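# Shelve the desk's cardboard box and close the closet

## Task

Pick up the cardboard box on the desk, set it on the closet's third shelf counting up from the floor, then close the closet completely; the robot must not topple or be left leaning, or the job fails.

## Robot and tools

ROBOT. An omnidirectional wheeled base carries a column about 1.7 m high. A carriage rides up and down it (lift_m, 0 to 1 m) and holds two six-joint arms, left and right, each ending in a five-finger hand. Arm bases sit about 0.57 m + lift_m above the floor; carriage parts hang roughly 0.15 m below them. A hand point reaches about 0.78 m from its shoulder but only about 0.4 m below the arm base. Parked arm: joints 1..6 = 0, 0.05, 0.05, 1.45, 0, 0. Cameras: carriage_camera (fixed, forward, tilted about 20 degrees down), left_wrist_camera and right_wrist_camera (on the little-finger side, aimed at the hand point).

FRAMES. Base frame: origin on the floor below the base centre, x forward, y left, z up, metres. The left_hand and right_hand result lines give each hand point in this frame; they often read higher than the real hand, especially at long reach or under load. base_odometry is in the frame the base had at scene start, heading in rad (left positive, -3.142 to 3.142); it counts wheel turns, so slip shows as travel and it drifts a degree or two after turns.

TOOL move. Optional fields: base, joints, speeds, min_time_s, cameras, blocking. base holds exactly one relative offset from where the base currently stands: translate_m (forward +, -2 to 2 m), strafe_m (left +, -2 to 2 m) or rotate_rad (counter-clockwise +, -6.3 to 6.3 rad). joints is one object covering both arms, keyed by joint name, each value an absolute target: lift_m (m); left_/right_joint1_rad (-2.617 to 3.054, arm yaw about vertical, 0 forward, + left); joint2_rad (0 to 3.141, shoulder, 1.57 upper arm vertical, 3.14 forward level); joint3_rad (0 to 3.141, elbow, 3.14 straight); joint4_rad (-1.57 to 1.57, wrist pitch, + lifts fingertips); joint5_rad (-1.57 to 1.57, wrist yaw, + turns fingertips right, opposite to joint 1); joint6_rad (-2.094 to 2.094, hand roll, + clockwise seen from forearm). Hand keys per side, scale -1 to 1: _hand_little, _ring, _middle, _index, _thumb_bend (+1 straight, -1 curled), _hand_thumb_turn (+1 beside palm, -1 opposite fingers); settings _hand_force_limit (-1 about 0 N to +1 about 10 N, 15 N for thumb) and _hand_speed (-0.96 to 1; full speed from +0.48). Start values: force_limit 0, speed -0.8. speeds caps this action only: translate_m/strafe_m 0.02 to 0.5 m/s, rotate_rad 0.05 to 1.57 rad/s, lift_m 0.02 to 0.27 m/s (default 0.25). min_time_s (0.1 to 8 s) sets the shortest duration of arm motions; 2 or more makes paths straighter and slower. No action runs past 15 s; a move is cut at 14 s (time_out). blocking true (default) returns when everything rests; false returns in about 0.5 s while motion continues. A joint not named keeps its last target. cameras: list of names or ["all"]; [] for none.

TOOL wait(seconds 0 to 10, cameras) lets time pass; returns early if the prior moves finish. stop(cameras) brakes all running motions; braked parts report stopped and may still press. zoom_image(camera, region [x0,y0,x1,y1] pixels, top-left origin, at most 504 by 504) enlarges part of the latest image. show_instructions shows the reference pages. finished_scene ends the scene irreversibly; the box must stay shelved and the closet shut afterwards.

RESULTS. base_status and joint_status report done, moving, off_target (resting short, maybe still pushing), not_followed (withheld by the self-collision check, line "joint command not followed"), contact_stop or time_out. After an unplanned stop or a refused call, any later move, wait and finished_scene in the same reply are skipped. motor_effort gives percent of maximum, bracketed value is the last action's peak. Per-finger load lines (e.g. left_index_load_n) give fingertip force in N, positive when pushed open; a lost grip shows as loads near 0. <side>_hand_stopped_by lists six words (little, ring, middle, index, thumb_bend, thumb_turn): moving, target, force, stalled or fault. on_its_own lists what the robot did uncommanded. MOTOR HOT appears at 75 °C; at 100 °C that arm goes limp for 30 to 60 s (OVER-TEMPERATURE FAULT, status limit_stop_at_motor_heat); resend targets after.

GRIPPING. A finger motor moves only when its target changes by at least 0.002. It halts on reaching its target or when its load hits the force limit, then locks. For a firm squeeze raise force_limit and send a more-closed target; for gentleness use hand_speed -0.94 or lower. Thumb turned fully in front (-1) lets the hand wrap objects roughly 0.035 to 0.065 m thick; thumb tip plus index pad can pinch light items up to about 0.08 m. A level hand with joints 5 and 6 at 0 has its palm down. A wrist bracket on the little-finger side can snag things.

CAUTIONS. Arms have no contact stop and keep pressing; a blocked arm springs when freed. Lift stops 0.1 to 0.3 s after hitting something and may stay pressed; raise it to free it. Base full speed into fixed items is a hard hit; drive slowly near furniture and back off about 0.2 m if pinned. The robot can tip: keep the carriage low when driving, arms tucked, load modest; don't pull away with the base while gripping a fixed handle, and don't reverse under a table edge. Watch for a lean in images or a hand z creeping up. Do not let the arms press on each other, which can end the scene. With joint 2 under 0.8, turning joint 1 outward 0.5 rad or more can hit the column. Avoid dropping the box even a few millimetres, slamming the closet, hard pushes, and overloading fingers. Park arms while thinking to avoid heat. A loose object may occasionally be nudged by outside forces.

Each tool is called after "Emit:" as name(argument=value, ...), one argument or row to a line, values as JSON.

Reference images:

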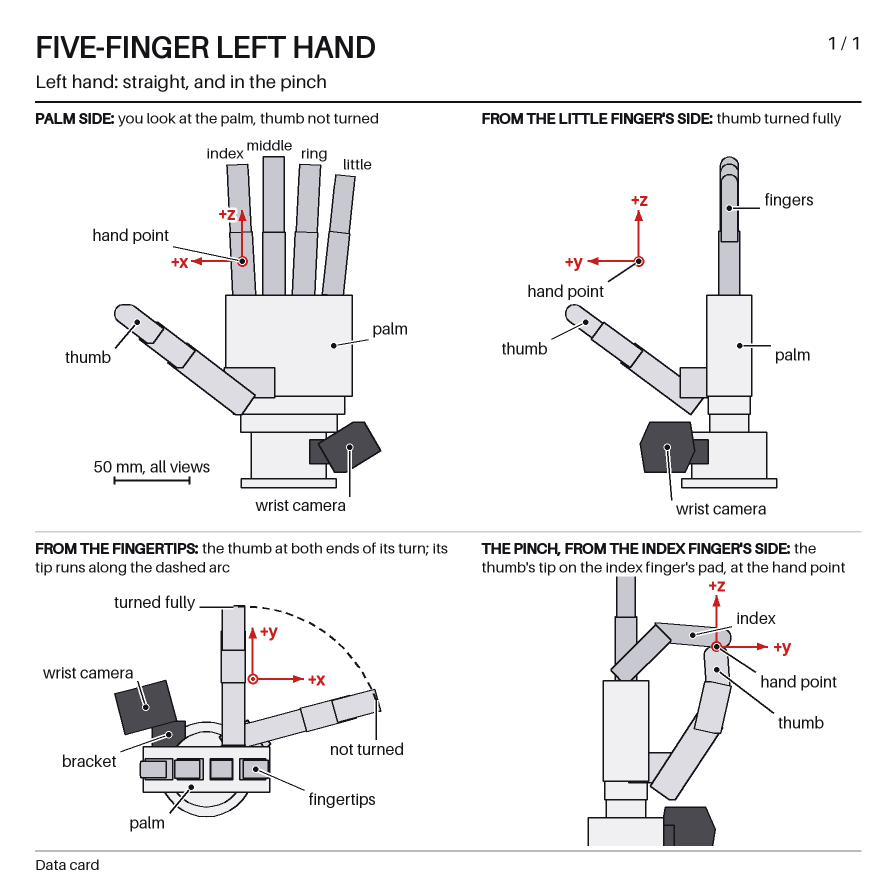

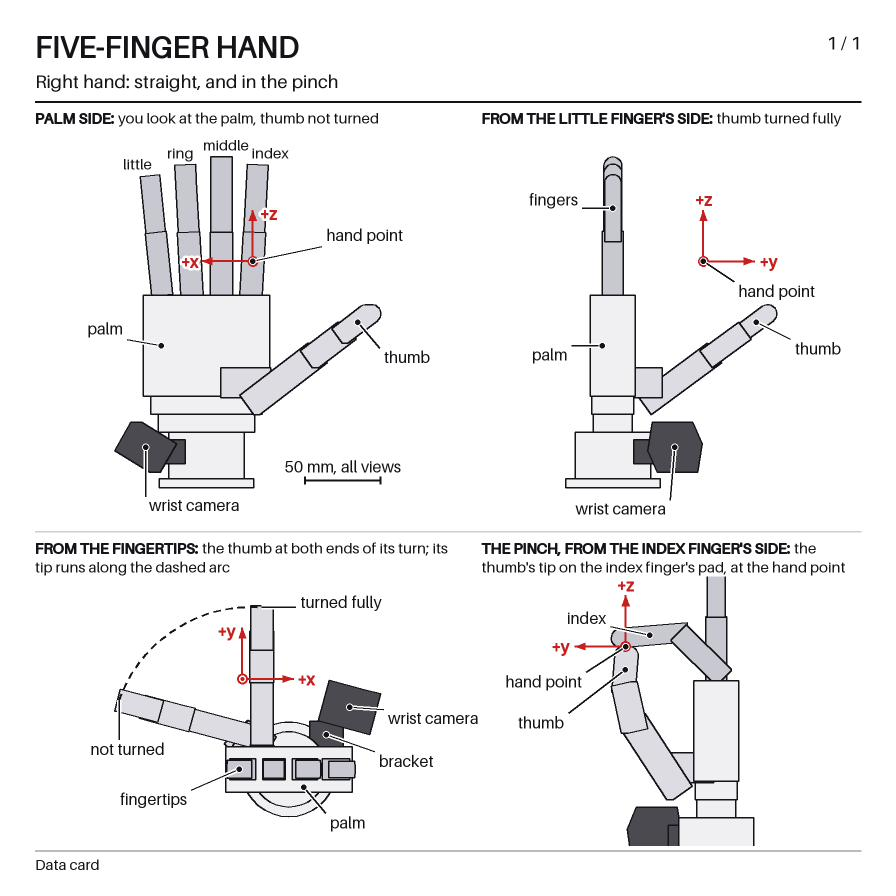

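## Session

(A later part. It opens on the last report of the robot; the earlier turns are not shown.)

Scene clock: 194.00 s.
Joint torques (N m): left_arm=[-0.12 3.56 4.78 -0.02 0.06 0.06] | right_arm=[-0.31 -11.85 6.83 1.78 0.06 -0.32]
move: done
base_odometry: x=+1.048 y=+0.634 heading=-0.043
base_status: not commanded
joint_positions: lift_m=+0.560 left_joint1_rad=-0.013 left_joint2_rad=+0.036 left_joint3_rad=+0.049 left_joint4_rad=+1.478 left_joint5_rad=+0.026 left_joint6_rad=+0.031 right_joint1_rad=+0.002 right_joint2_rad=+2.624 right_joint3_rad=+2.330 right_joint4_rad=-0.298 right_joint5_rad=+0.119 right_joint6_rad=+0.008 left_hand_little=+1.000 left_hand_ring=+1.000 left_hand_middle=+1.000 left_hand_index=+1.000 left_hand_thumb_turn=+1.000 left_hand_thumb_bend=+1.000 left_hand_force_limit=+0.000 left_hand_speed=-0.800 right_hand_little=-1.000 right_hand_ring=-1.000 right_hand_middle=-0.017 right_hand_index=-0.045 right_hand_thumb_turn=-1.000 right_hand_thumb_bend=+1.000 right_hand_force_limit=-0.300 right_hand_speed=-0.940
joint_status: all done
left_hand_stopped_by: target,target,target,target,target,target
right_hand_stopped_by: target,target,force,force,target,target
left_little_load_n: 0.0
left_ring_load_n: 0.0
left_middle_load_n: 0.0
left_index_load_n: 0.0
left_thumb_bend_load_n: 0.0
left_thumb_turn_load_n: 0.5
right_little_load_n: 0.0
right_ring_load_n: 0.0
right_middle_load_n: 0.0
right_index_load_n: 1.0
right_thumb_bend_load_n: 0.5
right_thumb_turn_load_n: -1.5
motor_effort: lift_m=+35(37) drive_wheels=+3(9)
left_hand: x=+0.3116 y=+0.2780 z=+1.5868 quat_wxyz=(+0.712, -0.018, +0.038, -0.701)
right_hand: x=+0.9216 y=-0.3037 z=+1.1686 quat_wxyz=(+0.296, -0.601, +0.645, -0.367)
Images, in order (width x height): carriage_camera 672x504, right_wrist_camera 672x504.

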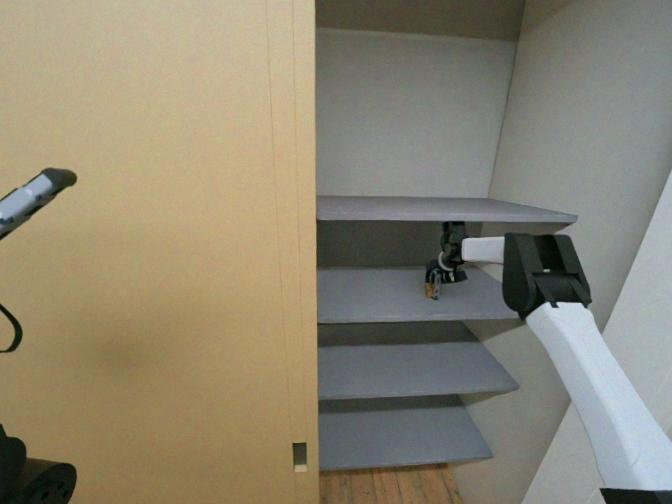

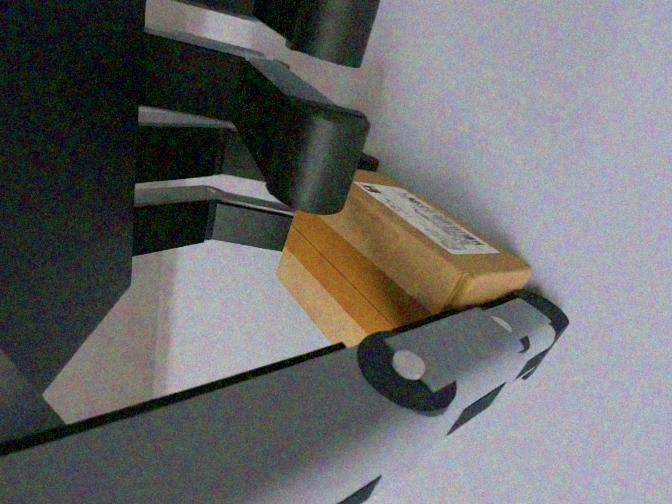

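Emit:
move(
  joints={"lift_m": 0.53},
  speeds={"lift_m": 0.04},
  cameras=["carriage_camera", "right_wrist_camera"],
)

Emit:
zoom_image(
  camera="carriage_camera",
  region=[400, 180, 520, 320],
)

Scene clock: 197.63 s.
Joint torques (N m): left_arm=[-0.09 3.43 4.7 -0.02 0.05 0.07] | right_arm=[-0.38 -11.71 3.52 1.39 0.05 -0.22]
move: done
base_odometry: x=+1.048 y=+0.634 heading=-0.043
base_status: not commanded
joint_positions: lift_m=+0.530 left_joint1_rad=-0.013 left_joint2_rad=+0.036 left_joint3_rad=+0.049 left_joint4_rad=+1.478 left_joint5_rad=+0.026 left_joint6_rad=+0.031 right_joint1_rad=+0.002 right_joint2_rad=+2.622 right_joint3_rad=+2.374 right_joint4_rad=-0.246 right_joint5_rad=+0.119 right_joint6_rad=+0.008 left_hand_little=+1.000 left_hand_ring=+1.000 left_hand_middle=+1.000 left_hand_index=+1.000 left_hand_thumb_turn=+1.000 left_hand_thumb_bend=+1.000 left_hand_force_limit=+0.000 left_hand_speed=-0.800 right_hand_little=-1.000 right_hand_ring=-1.000 right_hand_middle=-0.017 right_hand_index=-0.045 right_hand_thumb_turn=-1.000 right_hand_thumb_bend=+1.000 right_hand_force_limit=-0.300 right_hand_speed=-0.940
joint_status: all done
left_hand_stopped_by: target,target,target,target,target,target
right_hand_stopped_by: target,target,force,force,target,target
left_little_load_n: 0.0
left_ring_load_n: 0.0
left_middle_load_n: 0.0
left_index_load_n: 0.0
left_thumb_bend_load_n: 0.0
left_thumb_turn_load_n: 0.0
right_little_load_n: 0.0
right_ring_load_n: 0.0
right_middle_load_n: 0.0
right_index_load_n: 0.0
right_thumb_bend_load_n: 0.5
right_thumb_turn_load_n: -2.5
motor_effort: lift_m=+27(29) drive_wheels=+3(3)
left_hand: x=+0.3116 y=+0.2780 z=+1.5574 quat_wxyz=(+0.712, -0.018, +0.038, -0.701)
right_hand: x=+0.9404 y=-0.3036 z=+1.1710 quat_wxyz=(+0.328, -0.583, +0.630, -0.396)
Images, in order (width x height): carriage_camera 672x504, right_wrist_camera 672x504.

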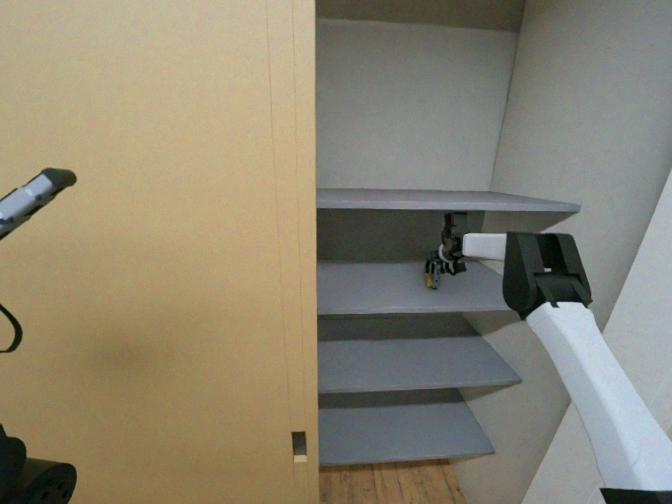

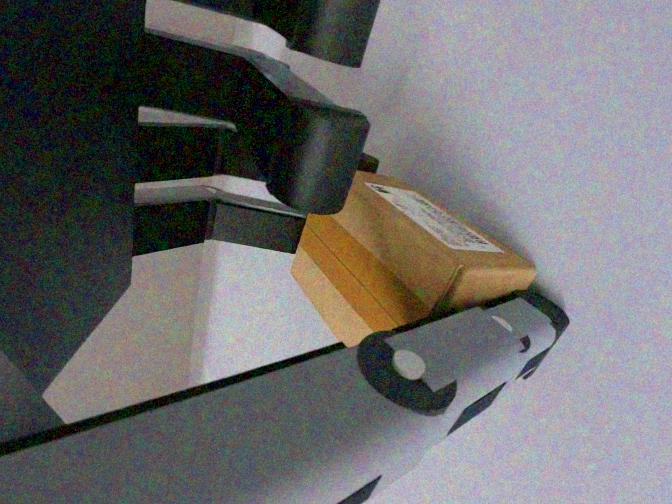

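Scaled by 3.600 from the camera's image (finer frame: 960x720).

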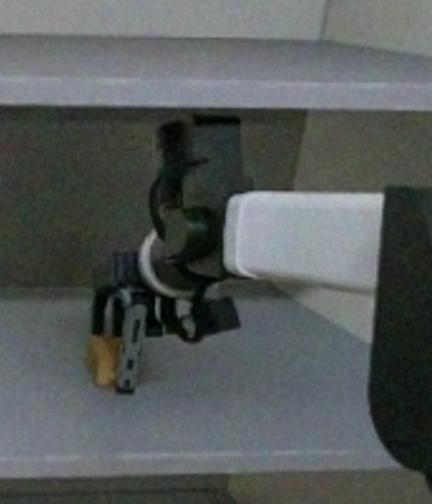

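Emit:
move(
  joints={"lift_m": 0.538, "right_joint2_rad": 2.63, "right_joint3_rad": 2.37, "right_joint4_rad": -0.25},
  speeds={"lift_m": 0.04},
  min_time_s=1,
  cameras=["carriage_camera", "right_wrist_camera"],
)

Emit:
zoom_image(
  camera="carriage_camera",
  region=[400, 180, 520, 320],
)

Scene clock: 200.33 s.
Joint torques (N m): left_arm=[-0.1 3.44 4.78 -0.02 0.04 0.07] | right_arm=[-0.16 -18.67 5.86 2.01 0.08 -0.24]
move: done
base_odometry: x=+1.048 y=+0.634 heading=-0.043
base_status: not commanded
joint_positions: lift_m=+0.538 left_joint1_rad=-0.013 left_joint2_rad=+0.036 left_joint3_rad=+0.049 left_joint4_rad=+1.478 left_joint5_rad=+0.026 left_joint6_rad=+0.031 right_joint1_rad=+0.002 right_joint2_rad=+2.629 right_joint3_rad=+2.373 right_joint4_rad=-0.243 right_joint5_rad=+0.119 right_joint6_rad=+0.008 left_hand_little=+1.000 left_hand_ring=+1.000 left_hand_middle=+1.000 left_hand_index=+1.000 left_hand_thumb_turn=+1.000 left_hand_thumb_bend=+1.000 left_hand_force_limit=+0.000 left_hand_speed=-0.800 right_hand_little=-1.000 right_hand_ring=-1.000 right_hand_middle=-0.017 right_hand_index=-0.045 right_hand_thumb_turn=-1.000 right_hand_thumb_bend=+1.000 right_hand_force_limit=-0.300 right_hand_speed=-0.940
joint_status: all done
left_hand_stopped_by: target,target,target,target,target,target
right_hand_stopped_by: target,target,force,force,target,target
left_little_load_n: 0.0
left_ring_load_n: 0.0
left_middle_load_n: -0.5
left_index_load_n: 0.0
left_thumb_bend_load_n: 0.0
left_thumb_turn_load_n: 0.0
right_little_load_n: 0.0
right_ring_load_n: 0.0
right_middle_load_n: 0.0
right_index_load_n: 1.0
right_thumb_bend_load_n: 0.5
right_thumb_turn_load_n: -1.0
motor_effort: lift_m=+36(39) drive_wheels=+3(3)
left_hand: x=+0.3115 y=+0.2780 z=+1.5648 quat_wxyz=(+0.712, -0.018, +0.038, -0.701)
right_hand: x=+0.9405 y=-0.3036 z=+1.1741 quat_wxyz=(+0.326, -0.583, +0.630, -0.395)
Images, in order (width x height): carriage_camera 672x504, right_wrist_camera 672x504.

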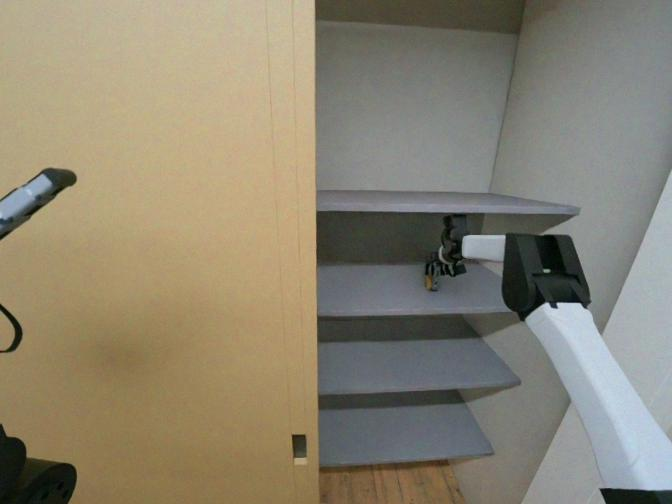

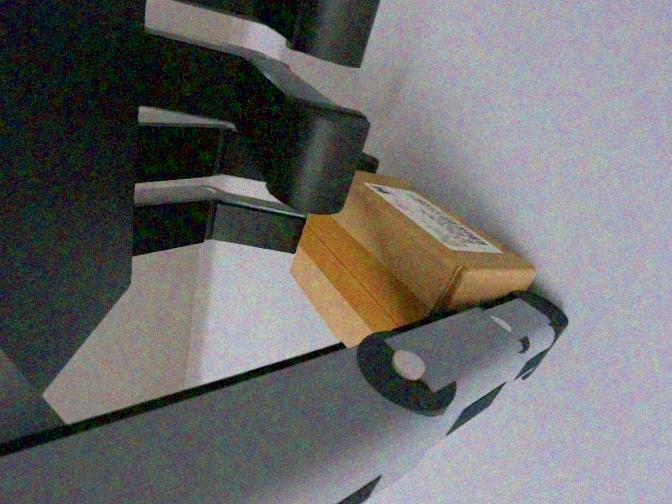

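Scaled by 3.600 from the camera's image (finer frame: 960x720).

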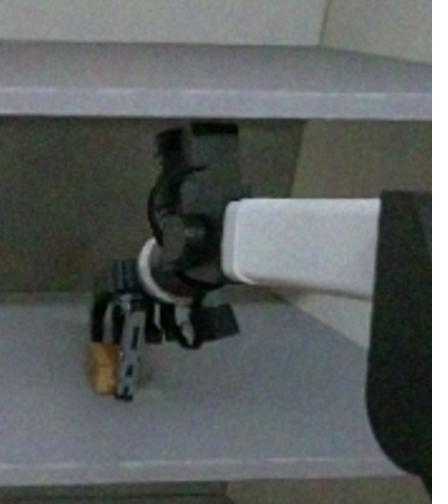

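Emit:
zoom_image(
  camera="right_wrist_camera",
  region=[200, 100, 620, 415],
)

Emit:
zoom_image(
  camera="carriage_camera",
  region=[415, 250, 475, 300],
)

Scaled by 1.200 from the camera's image (finer frame: 960x720).

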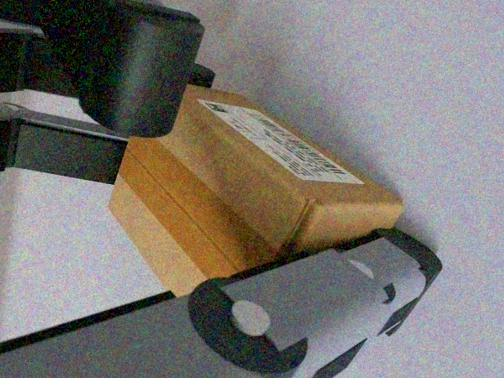

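Scaled by 8.400 from the camera's image (finer frame: 960x720).

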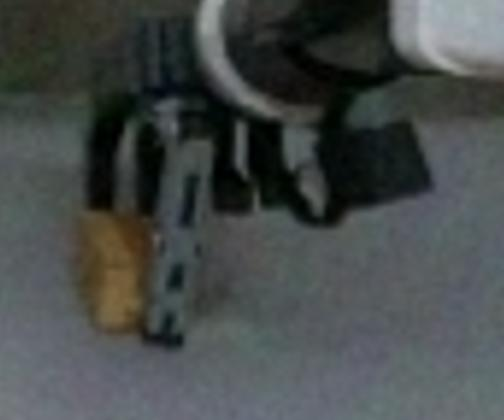

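Emit:
move(
  joints={"lift_m": 0.553},
  speeds={"lift_m": 0.03},
  cameras=["carriage_camera", "right_wrist_camera"],
)

Emit:
zoom_image(
  camera="carriage_camera",
  region=[400, 180, 520, 320],
)

Scene clock: 204.03 s.
Joint torques (N m): left_arm=[-0.1 3.73 4.9 0.01 0.05 0.05] | right_arm=[-0.25 -18.63 6.72 2.21 0.05 -0.28]
move: done
base_odometry: x=+1.048 y=+0.634 heading=-0.043
base_status: not commanded
joint_positions: lift_m=+0.553 left_joint1_rad=-0.013 left_joint2_rad=+0.036 left_joint3_rad=+0.049 left_joint4_rad=+1.478 left_joint5_rad=+0.026 left_joint6_rad=+0.031 right_joint1_rad=+0.002 right_joint2_rad=+2.629 right_joint3_rad=+2.365 right_joint4_rad=-0.267 right_joint5_rad=+0.119 right_joint6_rad=+0.008 left_hand_little=+1.000 left_hand_ring=+1.000 left_hand_middle=+1.000 left_hand_index=+1.000 left_hand_thumb_turn=+1.000 left_hand_thumb_bend=+1.000 left_hand_force_limit=+0.000 left_hand_speed=-0.800 right_hand_little=-1.000 right_hand_ring=-1.000 right_hand_middle=-0.017 right_hand_index=-0.045 right_hand_thumb_turn=-1.000 right_hand_thumb_bend=+1.000 right_hand_force_limit=-0.300 right_hand_speed=-0.940
joint_status: all done
left_hand_stopped_by: target,target,target,target,target,target
right_hand_stopped_by: target,target,force,force,target,target
left_little_load_n: 0.0
left_ring_load_n: 0.0
left_middle_load_n: 0.0
left_index_load_n: 0.0
left_thumb_bend_load_n: 0.0
left_thumb_turn_load_n: 0.0
right_little_load_n: 0.0
right_ring_load_n: 0.0
right_middle_load_n: 0.0
right_index_load_n: 1.0
right_thumb_bend_load_n: 0.0
right_thumb_turn_load_n: 0.0
motor_effort: lift_m=+36(41) drive_wheels=+3(3)
left_hand: x=+0.3115 y=+0.2780 z=+1.5796 quat_wxyz=(+0.712, -0.018, +0.038, -0.701)
right_hand: x=+0.9347 y=-0.3037 z=+1.1805 quat_wxyz=(+0.316, -0.590, +0.635, -0.386)
Images, in order (width x height): carriage_camera 672x504, right_wrist_camera 672x504.

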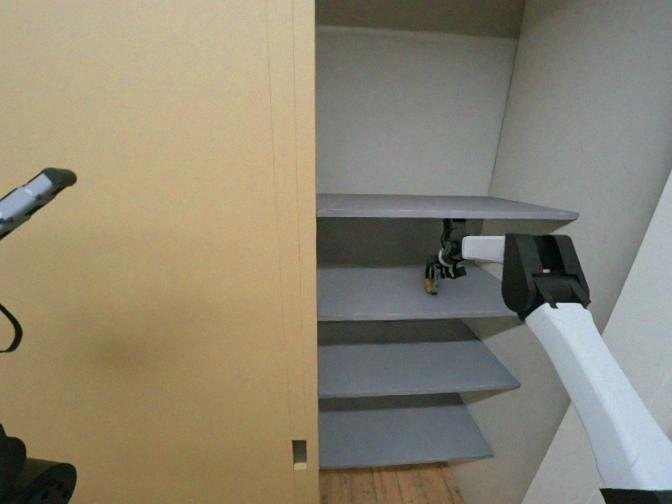

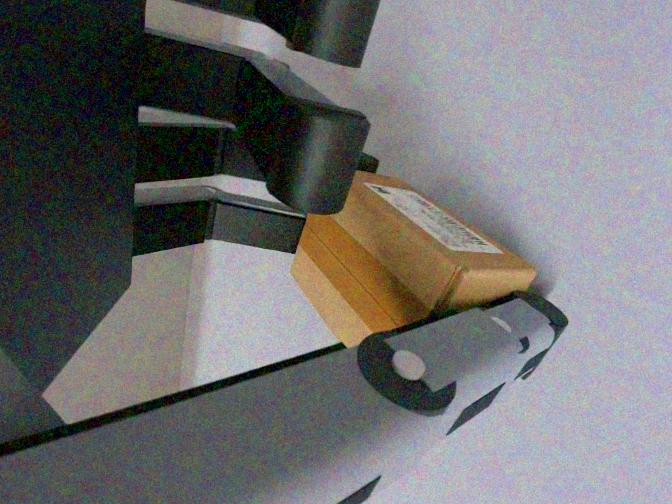

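Scaled by 3.600 from the camera's image (finer frame: 960x720).

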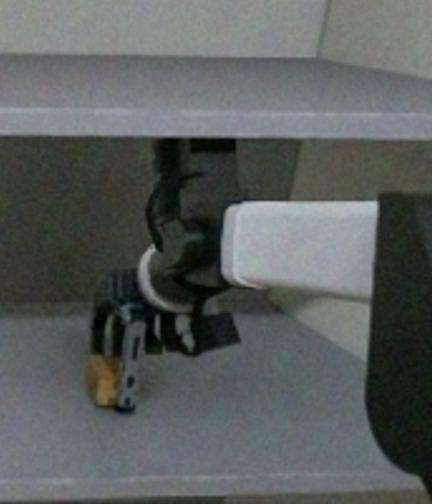

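Emit:
move(
  joints={"lift_m": 0.546},
  base={"translate_m": -0.07},
  speeds={"lift_m": 0.03, "translate_m": 0.06},
  cameras=["carriage_camera", "right_wrist_camera"],
)

Emit:
zoom_image(
  camera="carriage_camera",
  region=[400, 180, 520, 320],
)

Scene clock: 208.33 s.
Joint torques (N m): left_arm=[-0.08 3.58 4.89 -0.04 0.05 0.07] | right_arm=[-0.28 -18.48 6.49 2.08 0.03 -0.2]
move: done
base_odometry: x=+0.978 y=+0.637 heading=-0.042
base_status: done
joint_positions: lift_m=+0.546 left_joint1_rad=-0.013 left_joint2_rad=+0.036 left_joint3_rad=+0.049 left_joint4_rad=+1.477 left_joint5_rad=+0.026 left_joint6_rad=+0.031 right_joint1_rad=+0.002 right_joint2_rad=+2.629 right_joint3_rad=+2.365 right_joint4_rad=-0.256 right_joint5_rad=+0.119 right_joint6_rad=+0.008 left_hand_little=+1.000 left_hand_ring=+1.000 left_hand_middle=+1.000 left_hand_index=+1.000 left_hand_thumb_turn=+1.000 left_hand_thumb_bend=+1.000 left_hand_force_limit=+0.000 left_hand_speed=-0.800 right_hand_little=-1.000 right_hand_ring=-1.000 right_hand_middle=-0.017 right_hand_index=-0.045 right_hand_thumb_turn=-1.000 right_hand_thumb_bend=+1.000 right_hand_force_limit=-0.300 right_hand_speed=-0.940
joint_status: all done
left_hand_stopped_by: target,target,target,target,target,target
right_hand_stopped_by: target,target,force,force,target,target
left_little_load_n: 0.0
left_ring_load_n: 0.0
left_middle_load_n: 0.0
left_index_load_n: 0.0
left_thumb_bend_load_n: 0.0
left_thumb_turn_load_n: 0.0
right_little_load_n: 0.0
right_ring_load_n: 0.0
right_middle_load_n: 0.5
right_index_load_n: 1.5
right_thumb_bend_load_n: 0.0
right_thumb_turn_load_n: 0.0
motor_effort: lift_m=+29(31) drive_wheels=-2(11)
left_hand: x=+0.3119 y=+0.2780 z=+1.5732 quat_wxyz=(+0.712, -0.019, +0.038, -0.701)
right_hand: x=+0.9367 y=-0.3037 z=+1.1763 quat_wxyz=(+0.320, -0.587, +0.634, -0.389)
Images, in order (width x height): carriage_camera 672x504, right_wrist_camera 672x504.

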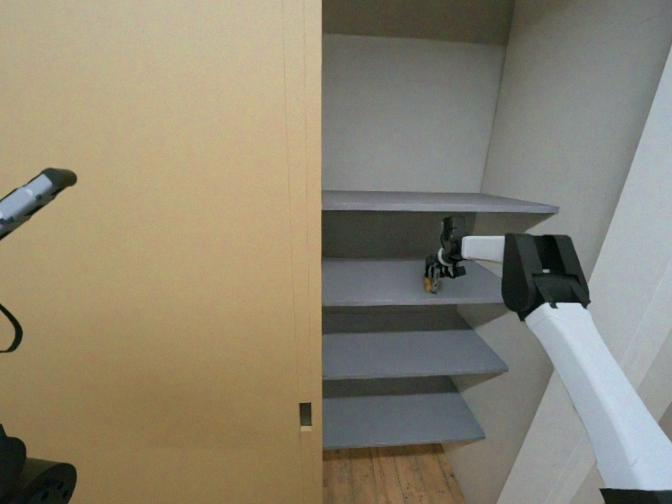

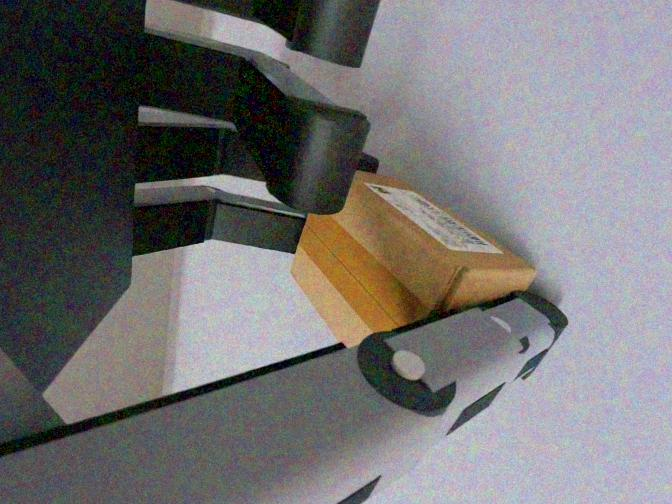

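Scaled by 3.600 from the camera's image (finer frame: 960x720).

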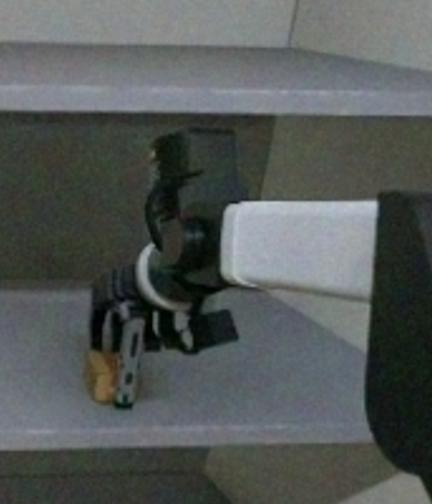

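Emit:
move(
  base={"translate_m": -0.02},
  speeds={"translate_m": 0.06},
  cameras=[],
)

Emit:
move(
  joints={"lift_m": 0.575},
  speeds={"lift_m": 0.03},
  cameras=["carriage_camera"],
)

Emit:
zoom_image(
  camera="carriage_camera",
  region=[400, 180, 520, 320],
)

Scene clock: 210.97 s.
Joint torques (N m): left_arm=[-0.03 3.45 4.85 0 0.06 0.06] | right_arm=[-0.28 -18.45 6.67 2.1 0.04 -0.26]
move: done
base_odometry: x=+0.959 y=+0.638 heading=-0.042
base_status: done
joint_positions: lift_m=+0.546 left_joint1_rad=-0.013 left_joint2_rad=+0.036 left_joint3_rad=+0.049 left_joint4_rad=+1.476 left_joint5_rad=+0.026 left_joint6_rad=+0.031 right_joint1_rad=+0.002 right_joint2_rad=+2.629 right_joint3_rad=+2.365 right_joint4_rad=-0.254 right_joint5_rad=+0.119 right_joint6_rad=+0.008 left_hand_little=+1.000 left_hand_ring=+1.000 left_hand_middle=+1.000 left_hand_index=+1.000 left_hand_thumb_turn=+1.000 left_hand_thumb_bend=+1.000 left_hand_force_limit=+0.000 left_hand_speed=-0.800 right_hand_little=-1.000 right_hand_ring=-1.000 right_hand_middle=-0.017 right_hand_index=-0.045 right_hand_thumb_turn=-1.000 right_hand_thumb_bend=+1.000 right_hand_force_limit=-0.300 right_hand_speed=-0.940
joint_status: not commanded
left_hand_stopped_by: target,target,target,target,target,target
right_hand_stopped_by: target,target,force,force,target,target
left_little_load_n: 0.0
left_ring_load_n: 0.0
left_middle_load_n: 0.0
left_index_load_n: 0.0
left_thumb_bend_load_n: 0.0
left_thumb_turn_load_n: 0.0
right_little_load_n: 0.0
right_ring_load_n: 0.0
right_middle_load_n: 0.0
right_index_load_n: 1.0
right_thumb_bend_load_n: 0.0
right_thumb_turn_load_n: -0.5
motor_effort: lift_m=+30(31) drive_wheels=-1(12)
left_hand: x=+0.3121 y=+0.2780 z=+1.5731 quat_wxyz=(+0.712, -0.019, +0.039, -0.701)
right_hand: x=+0.9371 y=-0.3037 z=+1.1768 quat_wxyz=(+0.320, -0.587, +0.633, -0.390)

Scene clock: 212.30 s.
Joint torques (N m): left_arm=[-0.1 3.51 4.88 0.01 0.05 0.07] | right_arm=[-0.08 -18.62 6.76 2.08 0.06 -0.24]
move: done
base_odometry: x=+0.959 y=+0.638 heading=-0.042
base_status: not commanded
joint_positions: lift_m=+0.575 left_joint1_rad=-0.013 left_joint2_rad=+0.036 left_joint3_rad=+0.049 left_joint4_rad=+1.476 left_joint5_rad=+0.026 left_joint6_rad=+0.031 right_joint1_rad=+0.002 right_joint2_rad=+2.629 right_joint3_rad=+2.365 right_joint4_rad=-0.251 right_joint5_rad=+0.119 right_joint6_rad=+0.008 left_hand_little=+1.000 left_hand_ring=+1.000 left_hand_middle=+1.000 left_hand_index=+1.000 left_hand_thumb_turn=+1.000 left_hand_thumb_bend=+1.000 left_hand_force_limit=+0.000 left_hand_speed=-0.800 right_hand_little=-1.000 right_hand_ring=-1.000 right_hand_middle=-0.017 right_hand_index=-0.045 right_hand_thumb_turn=-1.000 right_hand_thumb_bend=+1.000 right_hand_force_limit=-0.300 right_hand_speed=-0.940
joint_status: all done
left_hand_stopped_by: target,target,target,target,target,target
right_hand_stopped_by: target,target,force,force,target,target
left_little_load_n: 0.0
left_ring_load_n: 0.0
left_middle_load_n: 0.0
left_index_load_n: 0.0
left_thumb_bend_load_n: 0.0
left_thumb_turn_load_n: 0.0
right_little_load_n: 0.0
right_ring_load_n: 0.0
right_middle_load_n: 0.0
right_index_load_n: 1.0
right_thumb_bend_load_n: 0.5
right_thumb_turn_load_n: 0.0
motor_effort: lift_m=+36(42) drive_wheels=-1(1)
left_hand: x=+0.3121 y=+0.2780 z=+1.6015 quat_wxyz=(+0.712, -0.019, +0.039, -0.701)
right_hand: x=+0.9375 y=-0.3037 z=+1.2057 quat_wxyz=(+0.321, -0.587, +0.633, -0.390)
Images, in order (width x height): carriage_camera 672x504.

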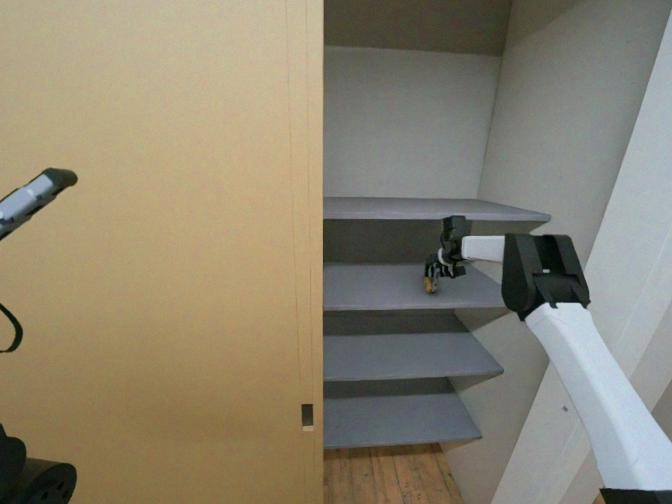

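Scaled by 3.600 from the camera's image (finer frame: 960x720).

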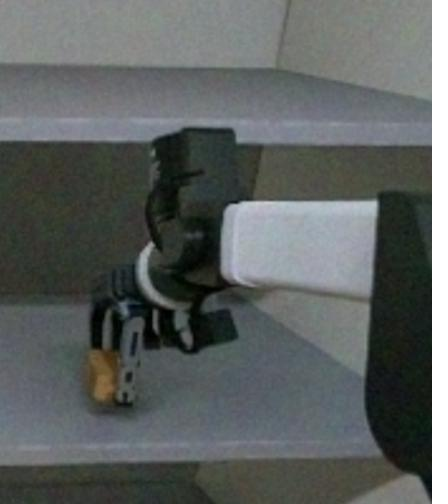

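Emit:
move(
  joints={"right_joint4_rad": -0.37},
  min_time_s=1,
  cameras=[],
)

Emit:
move(
  joints={"lift_m": 0.564},
  speeds={"lift_m": 0.03},
  cameras=["carriage_camera", "right_wrist_camera"],
)

Emit:
zoom_image(
  camera="carriage_camera",
  region=[400, 200, 500, 320],
)

Scene clock: 214.43 s.
Joint torques (N m): left_arm=[-0.06 3.54 4.82 -0.01 0.06 0.07] | right_arm=[-0.16 -18.26 6.38 1.88 0.06 -0.22]
move: done
base_odometry: x=+0.959 y=+0.638 heading=-0.042
base_status: not commanded
joint_positions: lift_m=+0.575 left_joint1_rad=-0.013 left_joint2_rad=+0.036 left_joint3_rad=+0.049 left_joint4_rad=+1.476 left_joint5_rad=+0.026 left_joint6_rad=+0.031 right_joint1_rad=+0.002 right_joint2_rad=+2.629 right_joint3_rad=+2.365 right_joint4_rad=-0.360 right_joint5_rad=+0.119 right_joint6_rad=+0.008 left_hand_little=+1.000 left_hand_ring=+1.000 left_hand_middle=+1.000 left_hand_index=+1.000 left_hand_thumb_turn=+1.000 left_hand_thumb_bend=+1.000 left_hand_force_limit=+0.000 left_hand_speed=-0.800 right_hand_little=-1.000 right_hand_ring=-1.000 right_hand_middle=-0.017 right_hand_index=-0.045 right_hand_thumb_turn=-1.000 right_hand_thumb_bend=+1.000 right_hand_force_limit=-0.300 right_hand_speed=-0.940
joint_status: all done
left_hand_stopped_by: target,target,target,target,target,target
right_hand_stopped_by: target,target,force,force,target,target
left_little_load_n: 0.0
left_ring_load_n: 0.0
left_middle_load_n: 0.0
left_index_load_n: 0.0
left_thumb_bend_load_n: 0.0
left_thumb_turn_load_n: 0.0
right_little_load_n: 0.0
right_ring_load_n: 0.0
right_middle_load_n: 0.0
right_index_load_n: 1.0
right_thumb_bend_load_n: 0.0
right_thumb_turn_load_n: 0.0
motor_effort: lift_m=+36(38) drive_wheels=-1(1)
left_hand: x=+0.3121 y=+0.2780 z=+1.6015 quat_wxyz=(+0.712, -0.019, +0.039, -0.701)
right_hand: x=+0.9163 y=-0.3037 z=+1.1845 quat_wxyz=(+0.286, -0.607, +0.649, -0.358)

Scene clock: 215.17 s.
Joint torques (N m): left_arm=[-0.17 3.55 4.85 0 0.05 0.06] | right_arm=[-0.18 -18.5 6.48 1.82 0.07 -0.26]
move: done
base_odometry: x=+0.959 y=+0.638 heading=-0.042
base_status: not commanded
joint_positions: lift_m=+0.564 left_joint1_rad=-0.013 left_joint2_rad=+0.036 left_joint3_rad=+0.049 left_joint4_rad=+1.476 left_joint5_rad=+0.026 left_joint6_rad=+0.031 right_joint1_rad=+0.002 right_joint2_rad=+2.629 right_joint3_rad=+2.365 right_joint4_rad=-0.367 right_joint5_rad=+0.119 right_joint6_rad=+0.008 left_hand_little=+1.000 left_hand_ring=+1.000 left_hand_middle=+1.000 left_hand_index=+1.000 left_hand_thumb_turn=+1.000 left_hand_thumb_bend=+1.000 left_hand_force_limit=+0.000 left_hand_speed=-0.800 right_hand_little=-1.000 right_hand_ring=-1.000 right_hand_middle=-0.017 right_hand_index=-0.045 right_hand_thumb_turn=-1.000 right_hand_thumb_bend=+1.000 right_hand_force_limit=-0.300 right_hand_speed=-0.940
joint_status: all done
left_hand_stopped_by: target,target,target,target,target,target
right_hand_stopped_by: target,target,force,force,target,target
left_little_load_n: 0.0
left_ring_load_n: 0.0
left_middle_load_n: 0.0
left_index_load_n: 0.0
left_thumb_bend_load_n: 0.0
left_thumb_turn_load_n: 0.5
right_little_load_n: 0.0
right_ring_load_n: 0.0
right_middle_load_n: 0.0
right_index_load_n: 0.0
right_thumb_bend_load_n: 0.0
right_thumb_turn_load_n: 0.0
motor_effort: lift_m=+30(31) drive_wheels=-1(1)
left_hand: x=+0.3121 y=+0.2780 z=+1.5911 quat_wxyz=(+0.712, -0.019, +0.039, -0.701)
right_hand: x=+0.9148 y=-0.3037 z=+1.1727 quat_wxyz=(+0.284, -0.608, +0.650, -0.356)
Images, in order (width x height): carriage_camera 672x504, right_wrist_camera 672x504.

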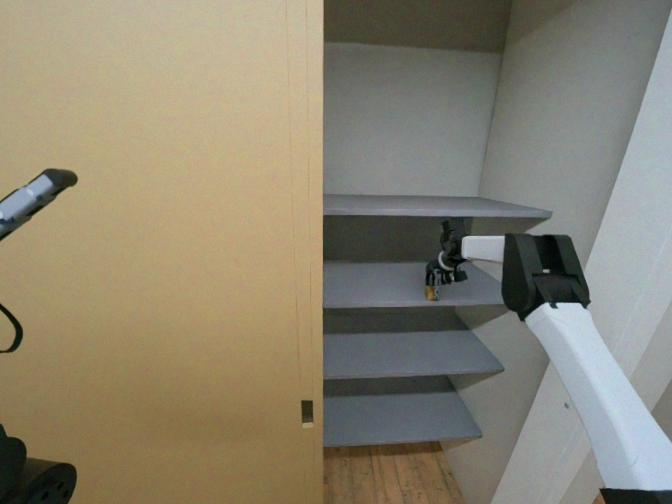

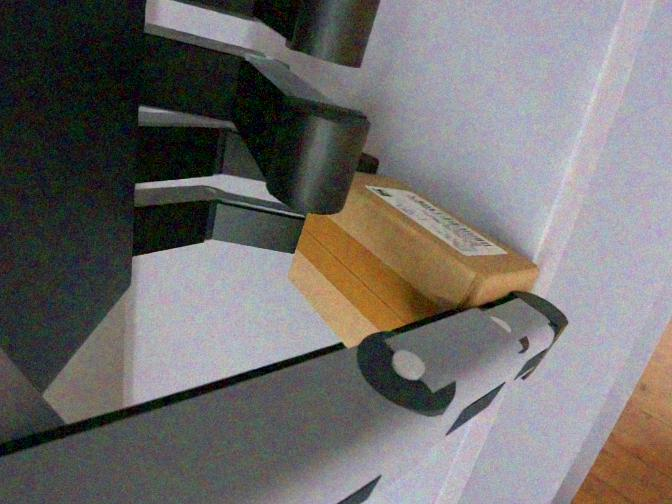

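Scaled by 4.200 from the camera's image (finer frame: 960x720).

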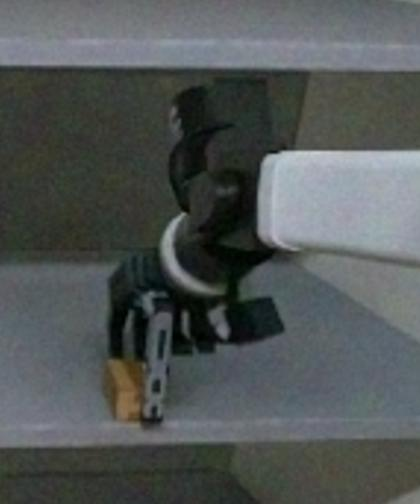

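Emit:
zoom_image(
  camera="right_wrist_camera",
  region=[350, 100, 672, 340],
)

Emit:
zoom_image(
  camera="carriage_camera",
  region=[415, 270, 465, 320],
)

Scaled by 1.565 from the camera's image (finer frame: 960x720).

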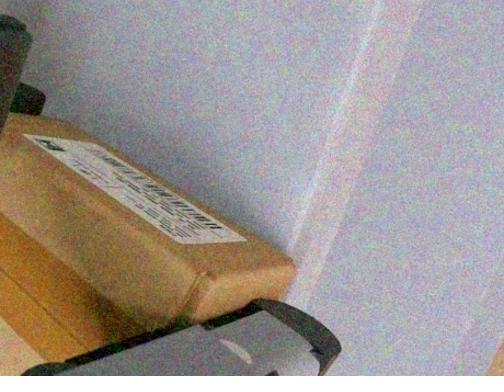

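Scaled by 10.080 from the camera's image (finer frame: 960x720).

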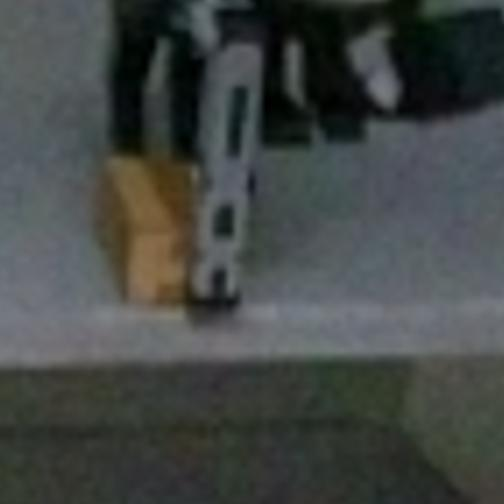

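Emit:
move(
  base={"translate_m": 0.042},
  speeds={"translate_m": 0.06},
  cameras=["carriage_camera", "right_wrist_camera"],
)

Emit:
zoom_image(
  camera="carriage_camera",
  region=[400, 200, 500, 320],
)

Emit:
zoom_image(
  camera="right_wrist_camera",
  region=[350, 100, 672, 340],
)

Scene clock: 218.93 s.
Joint torques (N m): left_arm=[-0.12 3.52 4.81 0.02 0.05 0.06] | right_arm=[-0.18 -18.14 6.5 1.96 0.09 -0.25]
move: done
base_odometry: x=+1.000 y=+0.636 heading=-0.042
base_status: done
joint_positions: lift_m=+0.564 left_joint1_rad=-0.013 left_joint2_rad=+0.036 left_joint3_rad=+0.049 left_joint4_rad=+1.475 left_joint5_rad=+0.026 left_joint6_rad=+0.031 right_joint1_rad=+0.002 right_joint2_rad=+2.629 right_joint3_rad=+2.365 right_joint4_rad=-0.368 right_joint5_rad=+0.119 right_joint6_rad=+0.008 left_hand_little=+1.000 left_hand_ring=+1.000 left_hand_middle=+1.000 left_hand_index=+1.000 left_hand_thumb_turn=+1.000 left_hand_thumb_bend=+1.000 left_hand_force_limit=+0.000 left_hand_speed=-0.800 right_hand_little=-1.000 right_hand_ring=-1.000 right_hand_middle=-0.017 right_hand_index=-0.045 right_hand_thumb_turn=-1.000 right_hand_thumb_bend=+1.000 right_hand_force_limit=-0.300 right_hand_speed=-0.940
joint_status: not commanded
left_hand_stopped_by: target,target,target,target,target,target
right_hand_stopped_by: target,target,force,force,target,target
left_little_load_n: 0.0
left_ring_load_n: 0.0
left_middle_load_n: 0.0
left_index_load_n: 0.0
left_thumb_bend_load_n: 0.0
left_thumb_turn_load_n: 0.0
right_little_load_n: 0.5
right_ring_load_n: 0.0
right_middle_load_n: 0.0
right_index_load_n: 0.0
right_thumb_bend_load_n: 0.0
right_thumb_turn_load_n: 0.0
motor_effort: lift_m=+30(31) drive_wheels=+4(14)
left_hand: x=+0.3123 y=+0.2780 z=+1.5910 quat_wxyz=(+0.712, -0.019, +0.039, -0.700)
right_hand: x=+0.9145 y=-0.3037 z=+1.1725 quat_wxyz=(+0.284, -0.608, +0.650, -0.356)
Images, in order (width x height): carriage_camera 672x504, right_wrist_camera 672x504.

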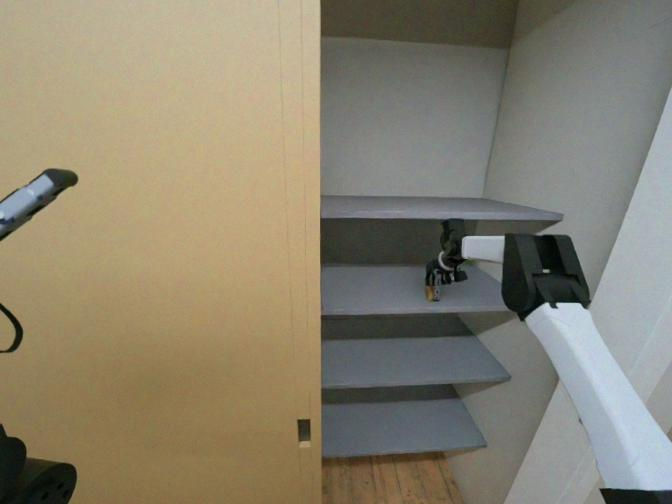

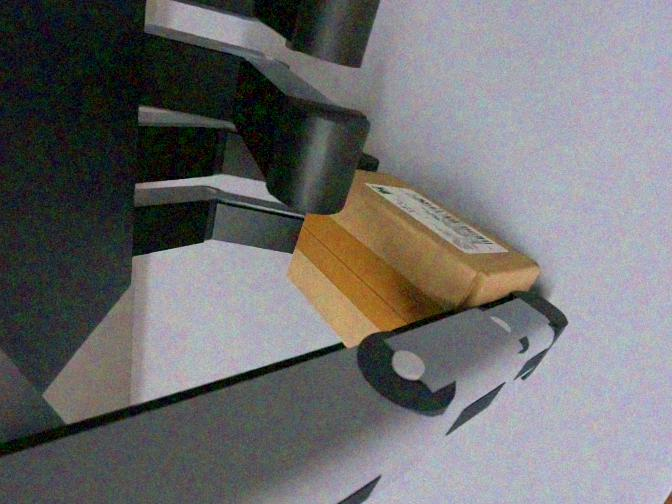

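Scaled by 4.200 from the camera's image (finer frame: 960x720).

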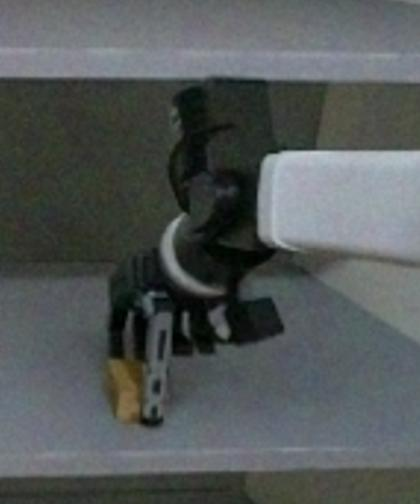

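Scaled by 1.565 from the camera's image (finer frame: 960x720).

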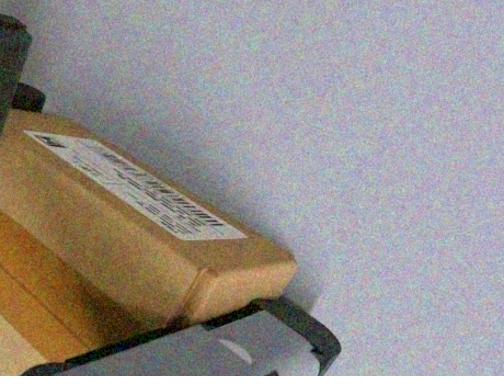

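Emit:
move(
  joints={"lift_m": 0.557},
  speeds={"lift_m": 0.02},
  cameras=["right_wrist_camera"],
)

Emit:
move(
  joints={"lift_m": 0.553},
  speeds={"lift_m": 0.02},
  cameras=["carriage_camera", "right_wrist_camera"],
)

Emit:
zoom_image(
  camera="carriage_camera",
  region=[415, 270, 465, 320],
)

Scene clock: 220.20 s.
Joint torques (N m): left_arm=[-0.16 3.54 4.88 0 0.06 0.06] | right_arm=[-0.16 -18.32 6.58 1.69 0.08 -0.26]
move: done
base_odometry: x=+1.000 y=+0.636 heading=-0.042
base_status: not commanded
joint_positions: lift_m=+0.557 left_joint1_rad=-0.013 left_joint2_rad=+0.036 left_joint3_rad=+0.049 left_joint4_rad=+1.476 left_joint5_rad=+0.026 left_joint6_rad=+0.031 right_joint1_rad=+0.002 right_joint2_rad=+2.629 right_joint3_rad=+2.367 right_joint4_rad=-0.343 right_joint5_rad=+0.119 right_joint6_rad=+0.008 left_hand_little=+1.000 left_hand_ring=+1.000 left_hand_middle=+1.000 left_hand_index=+1.000 left_hand_thumb_turn=+1.000 left_hand_thumb_bend=+1.000 left_hand_force_limit=+0.000 left_hand_speed=-0.800 right_hand_little=-1.000 right_hand_ring=-1.000 right_hand_middle=-0.017 right_hand_index=-0.045 right_hand_thumb_turn=-1.000 right_hand_thumb_bend=+1.000 right_hand_force_limit=-0.300 right_hand_speed=-0.940
joint_status: all done
left_hand_stopped_by: target,target,target,target,target,target
right_hand_stopped_by: target,target,force,force,target,target
left_little_load_n: 0.0
left_ring_load_n: 0.0
left_middle_load_n: 0.0
left_index_load_n: 0.0
left_thumb_bend_load_n: 0.0
left_thumb_turn_load_n: 0.0
right_little_load_n: 0.0
right_ring_load_n: 0.0
right_middle_load_n: 0.0
right_index_load_n: 0.0
right_thumb_bend_load_n: 0.0
right_thumb_turn_load_n: -0.5
motor_effort: lift_m=+28(30) drive_wheels=+4(4)
left_hand: x=+0.3122 y=+0.2780 z=+1.5841 quat_wxyz=(+0.712, -0.019, +0.039, -0.700)
right_hand: x=+0.9201 y=-0.3037 z=+1.1711 quat_wxyz=(+0.292, -0.603, +0.646, -0.364)
Images, in order (width x height): right_wrist_camera 672x504.

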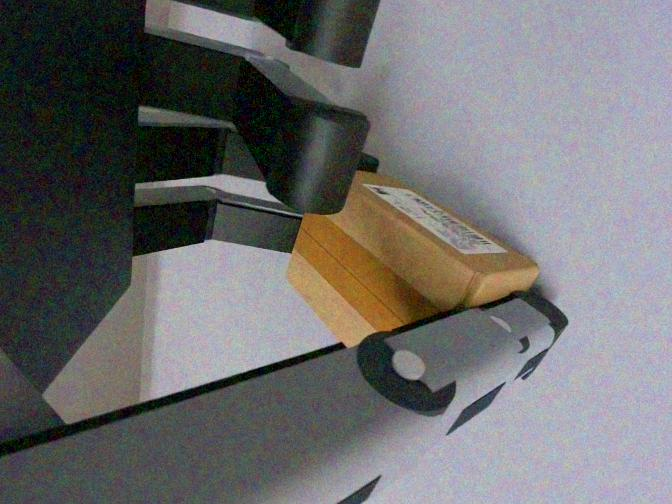

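Scene clock: 220.67 s.
Joint torques (N m): left_arm=[-0.13 3.43 4.82 0 0.03 0.05] | right_arm=[-0.17 -18.44 6.16 1.58 0.06 -0.26]
move: done
base_odometry: x=+1.000 y=+0.636 heading=-0.042
base_status: not commanded
joint_positions: lift_m=+0.553 left_joint1_rad=-0.013 left_joint2_rad=+0.036 left_joint3_rad=+0.049 left_joint4_rad=+1.476 left_joint5_rad=+0.026 left_joint6_rad=+0.031 right_joint1_rad=+0.002 right_joint2_rad=+2.629 right_joint3_rad=+2.371 right_joint4_rad=-0.330 right_joint5_rad=+0.119 right_joint6_rad=+0.008 left_hand_little=+1.000 left_hand_ring=+1.000 left_hand_middle=+1.000 left_hand_index=+1.000 left_hand_thumb_turn=+1.000 left_hand_thumb_bend=+1.000 left_hand_force_limit=+0.000 left_hand_speed=-0.800 right_hand_little=-1.000 right_hand_ring=-1.000 right_hand_middle=-0.017 right_hand_index=-0.045 right_hand_thumb_turn=-1.000 right_hand_thumb_bend=+1.000 right_hand_force_limit=-0.300 right_hand_speed=-0.940
joint_status: all done
left_hand_stopped_by: target,target,target,target,target,target
right_hand_stopped_by: target,target,force,force,target,target
left_little_load_n: 0.0
left_ring_load_n: 0.0
left_middle_load_n: 0.0
left_index_load_n: 0.0
left_thumb_bend_load_n: 0.0
left_thumb_turn_load_n: 0.0
right_little_load_n: 0.0
right_ring_load_n: 0.0
right_middle_load_n: 0.0
right_index_load_n: 0.0
right_thumb_bend_load_n: 0.0
right_thumb_turn_load_n: -1.0
motor_effort: lift_m=+28(29) drive_wheels=+4(4)
left_hand: x=+0.3122 y=+0.2780 z=+1.5802 quat_wxyz=(+0.712, -0.019, +0.039, -0.700)
right_hand: x=+0.9234 y=-0.3037 z=+1.1713 quat_wxyz=(+0.298, -0.600, +0.644, -0.369)
Images, in order (width x height): carriage_camera 672x504, right_wrist_camera 672x504.

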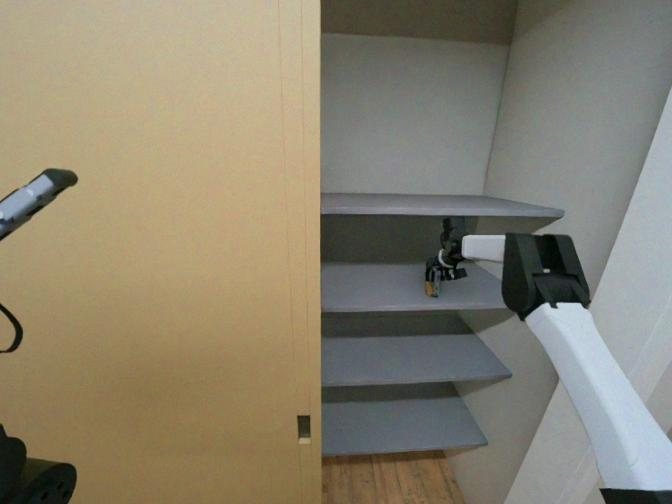

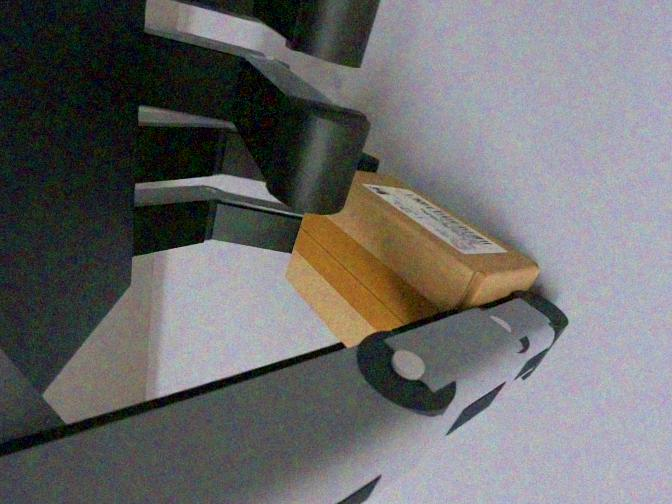

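Scaled by 10.080 from the camera's image (finer frame: 960x720).

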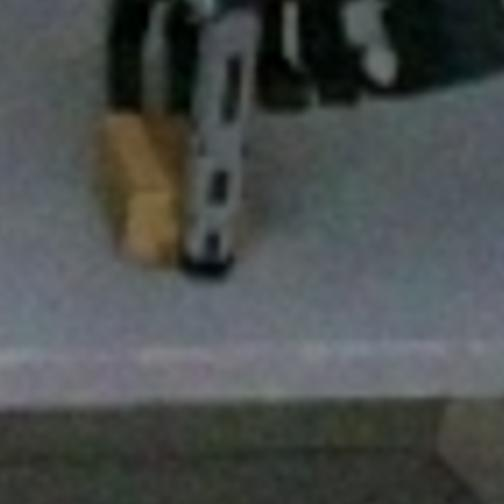

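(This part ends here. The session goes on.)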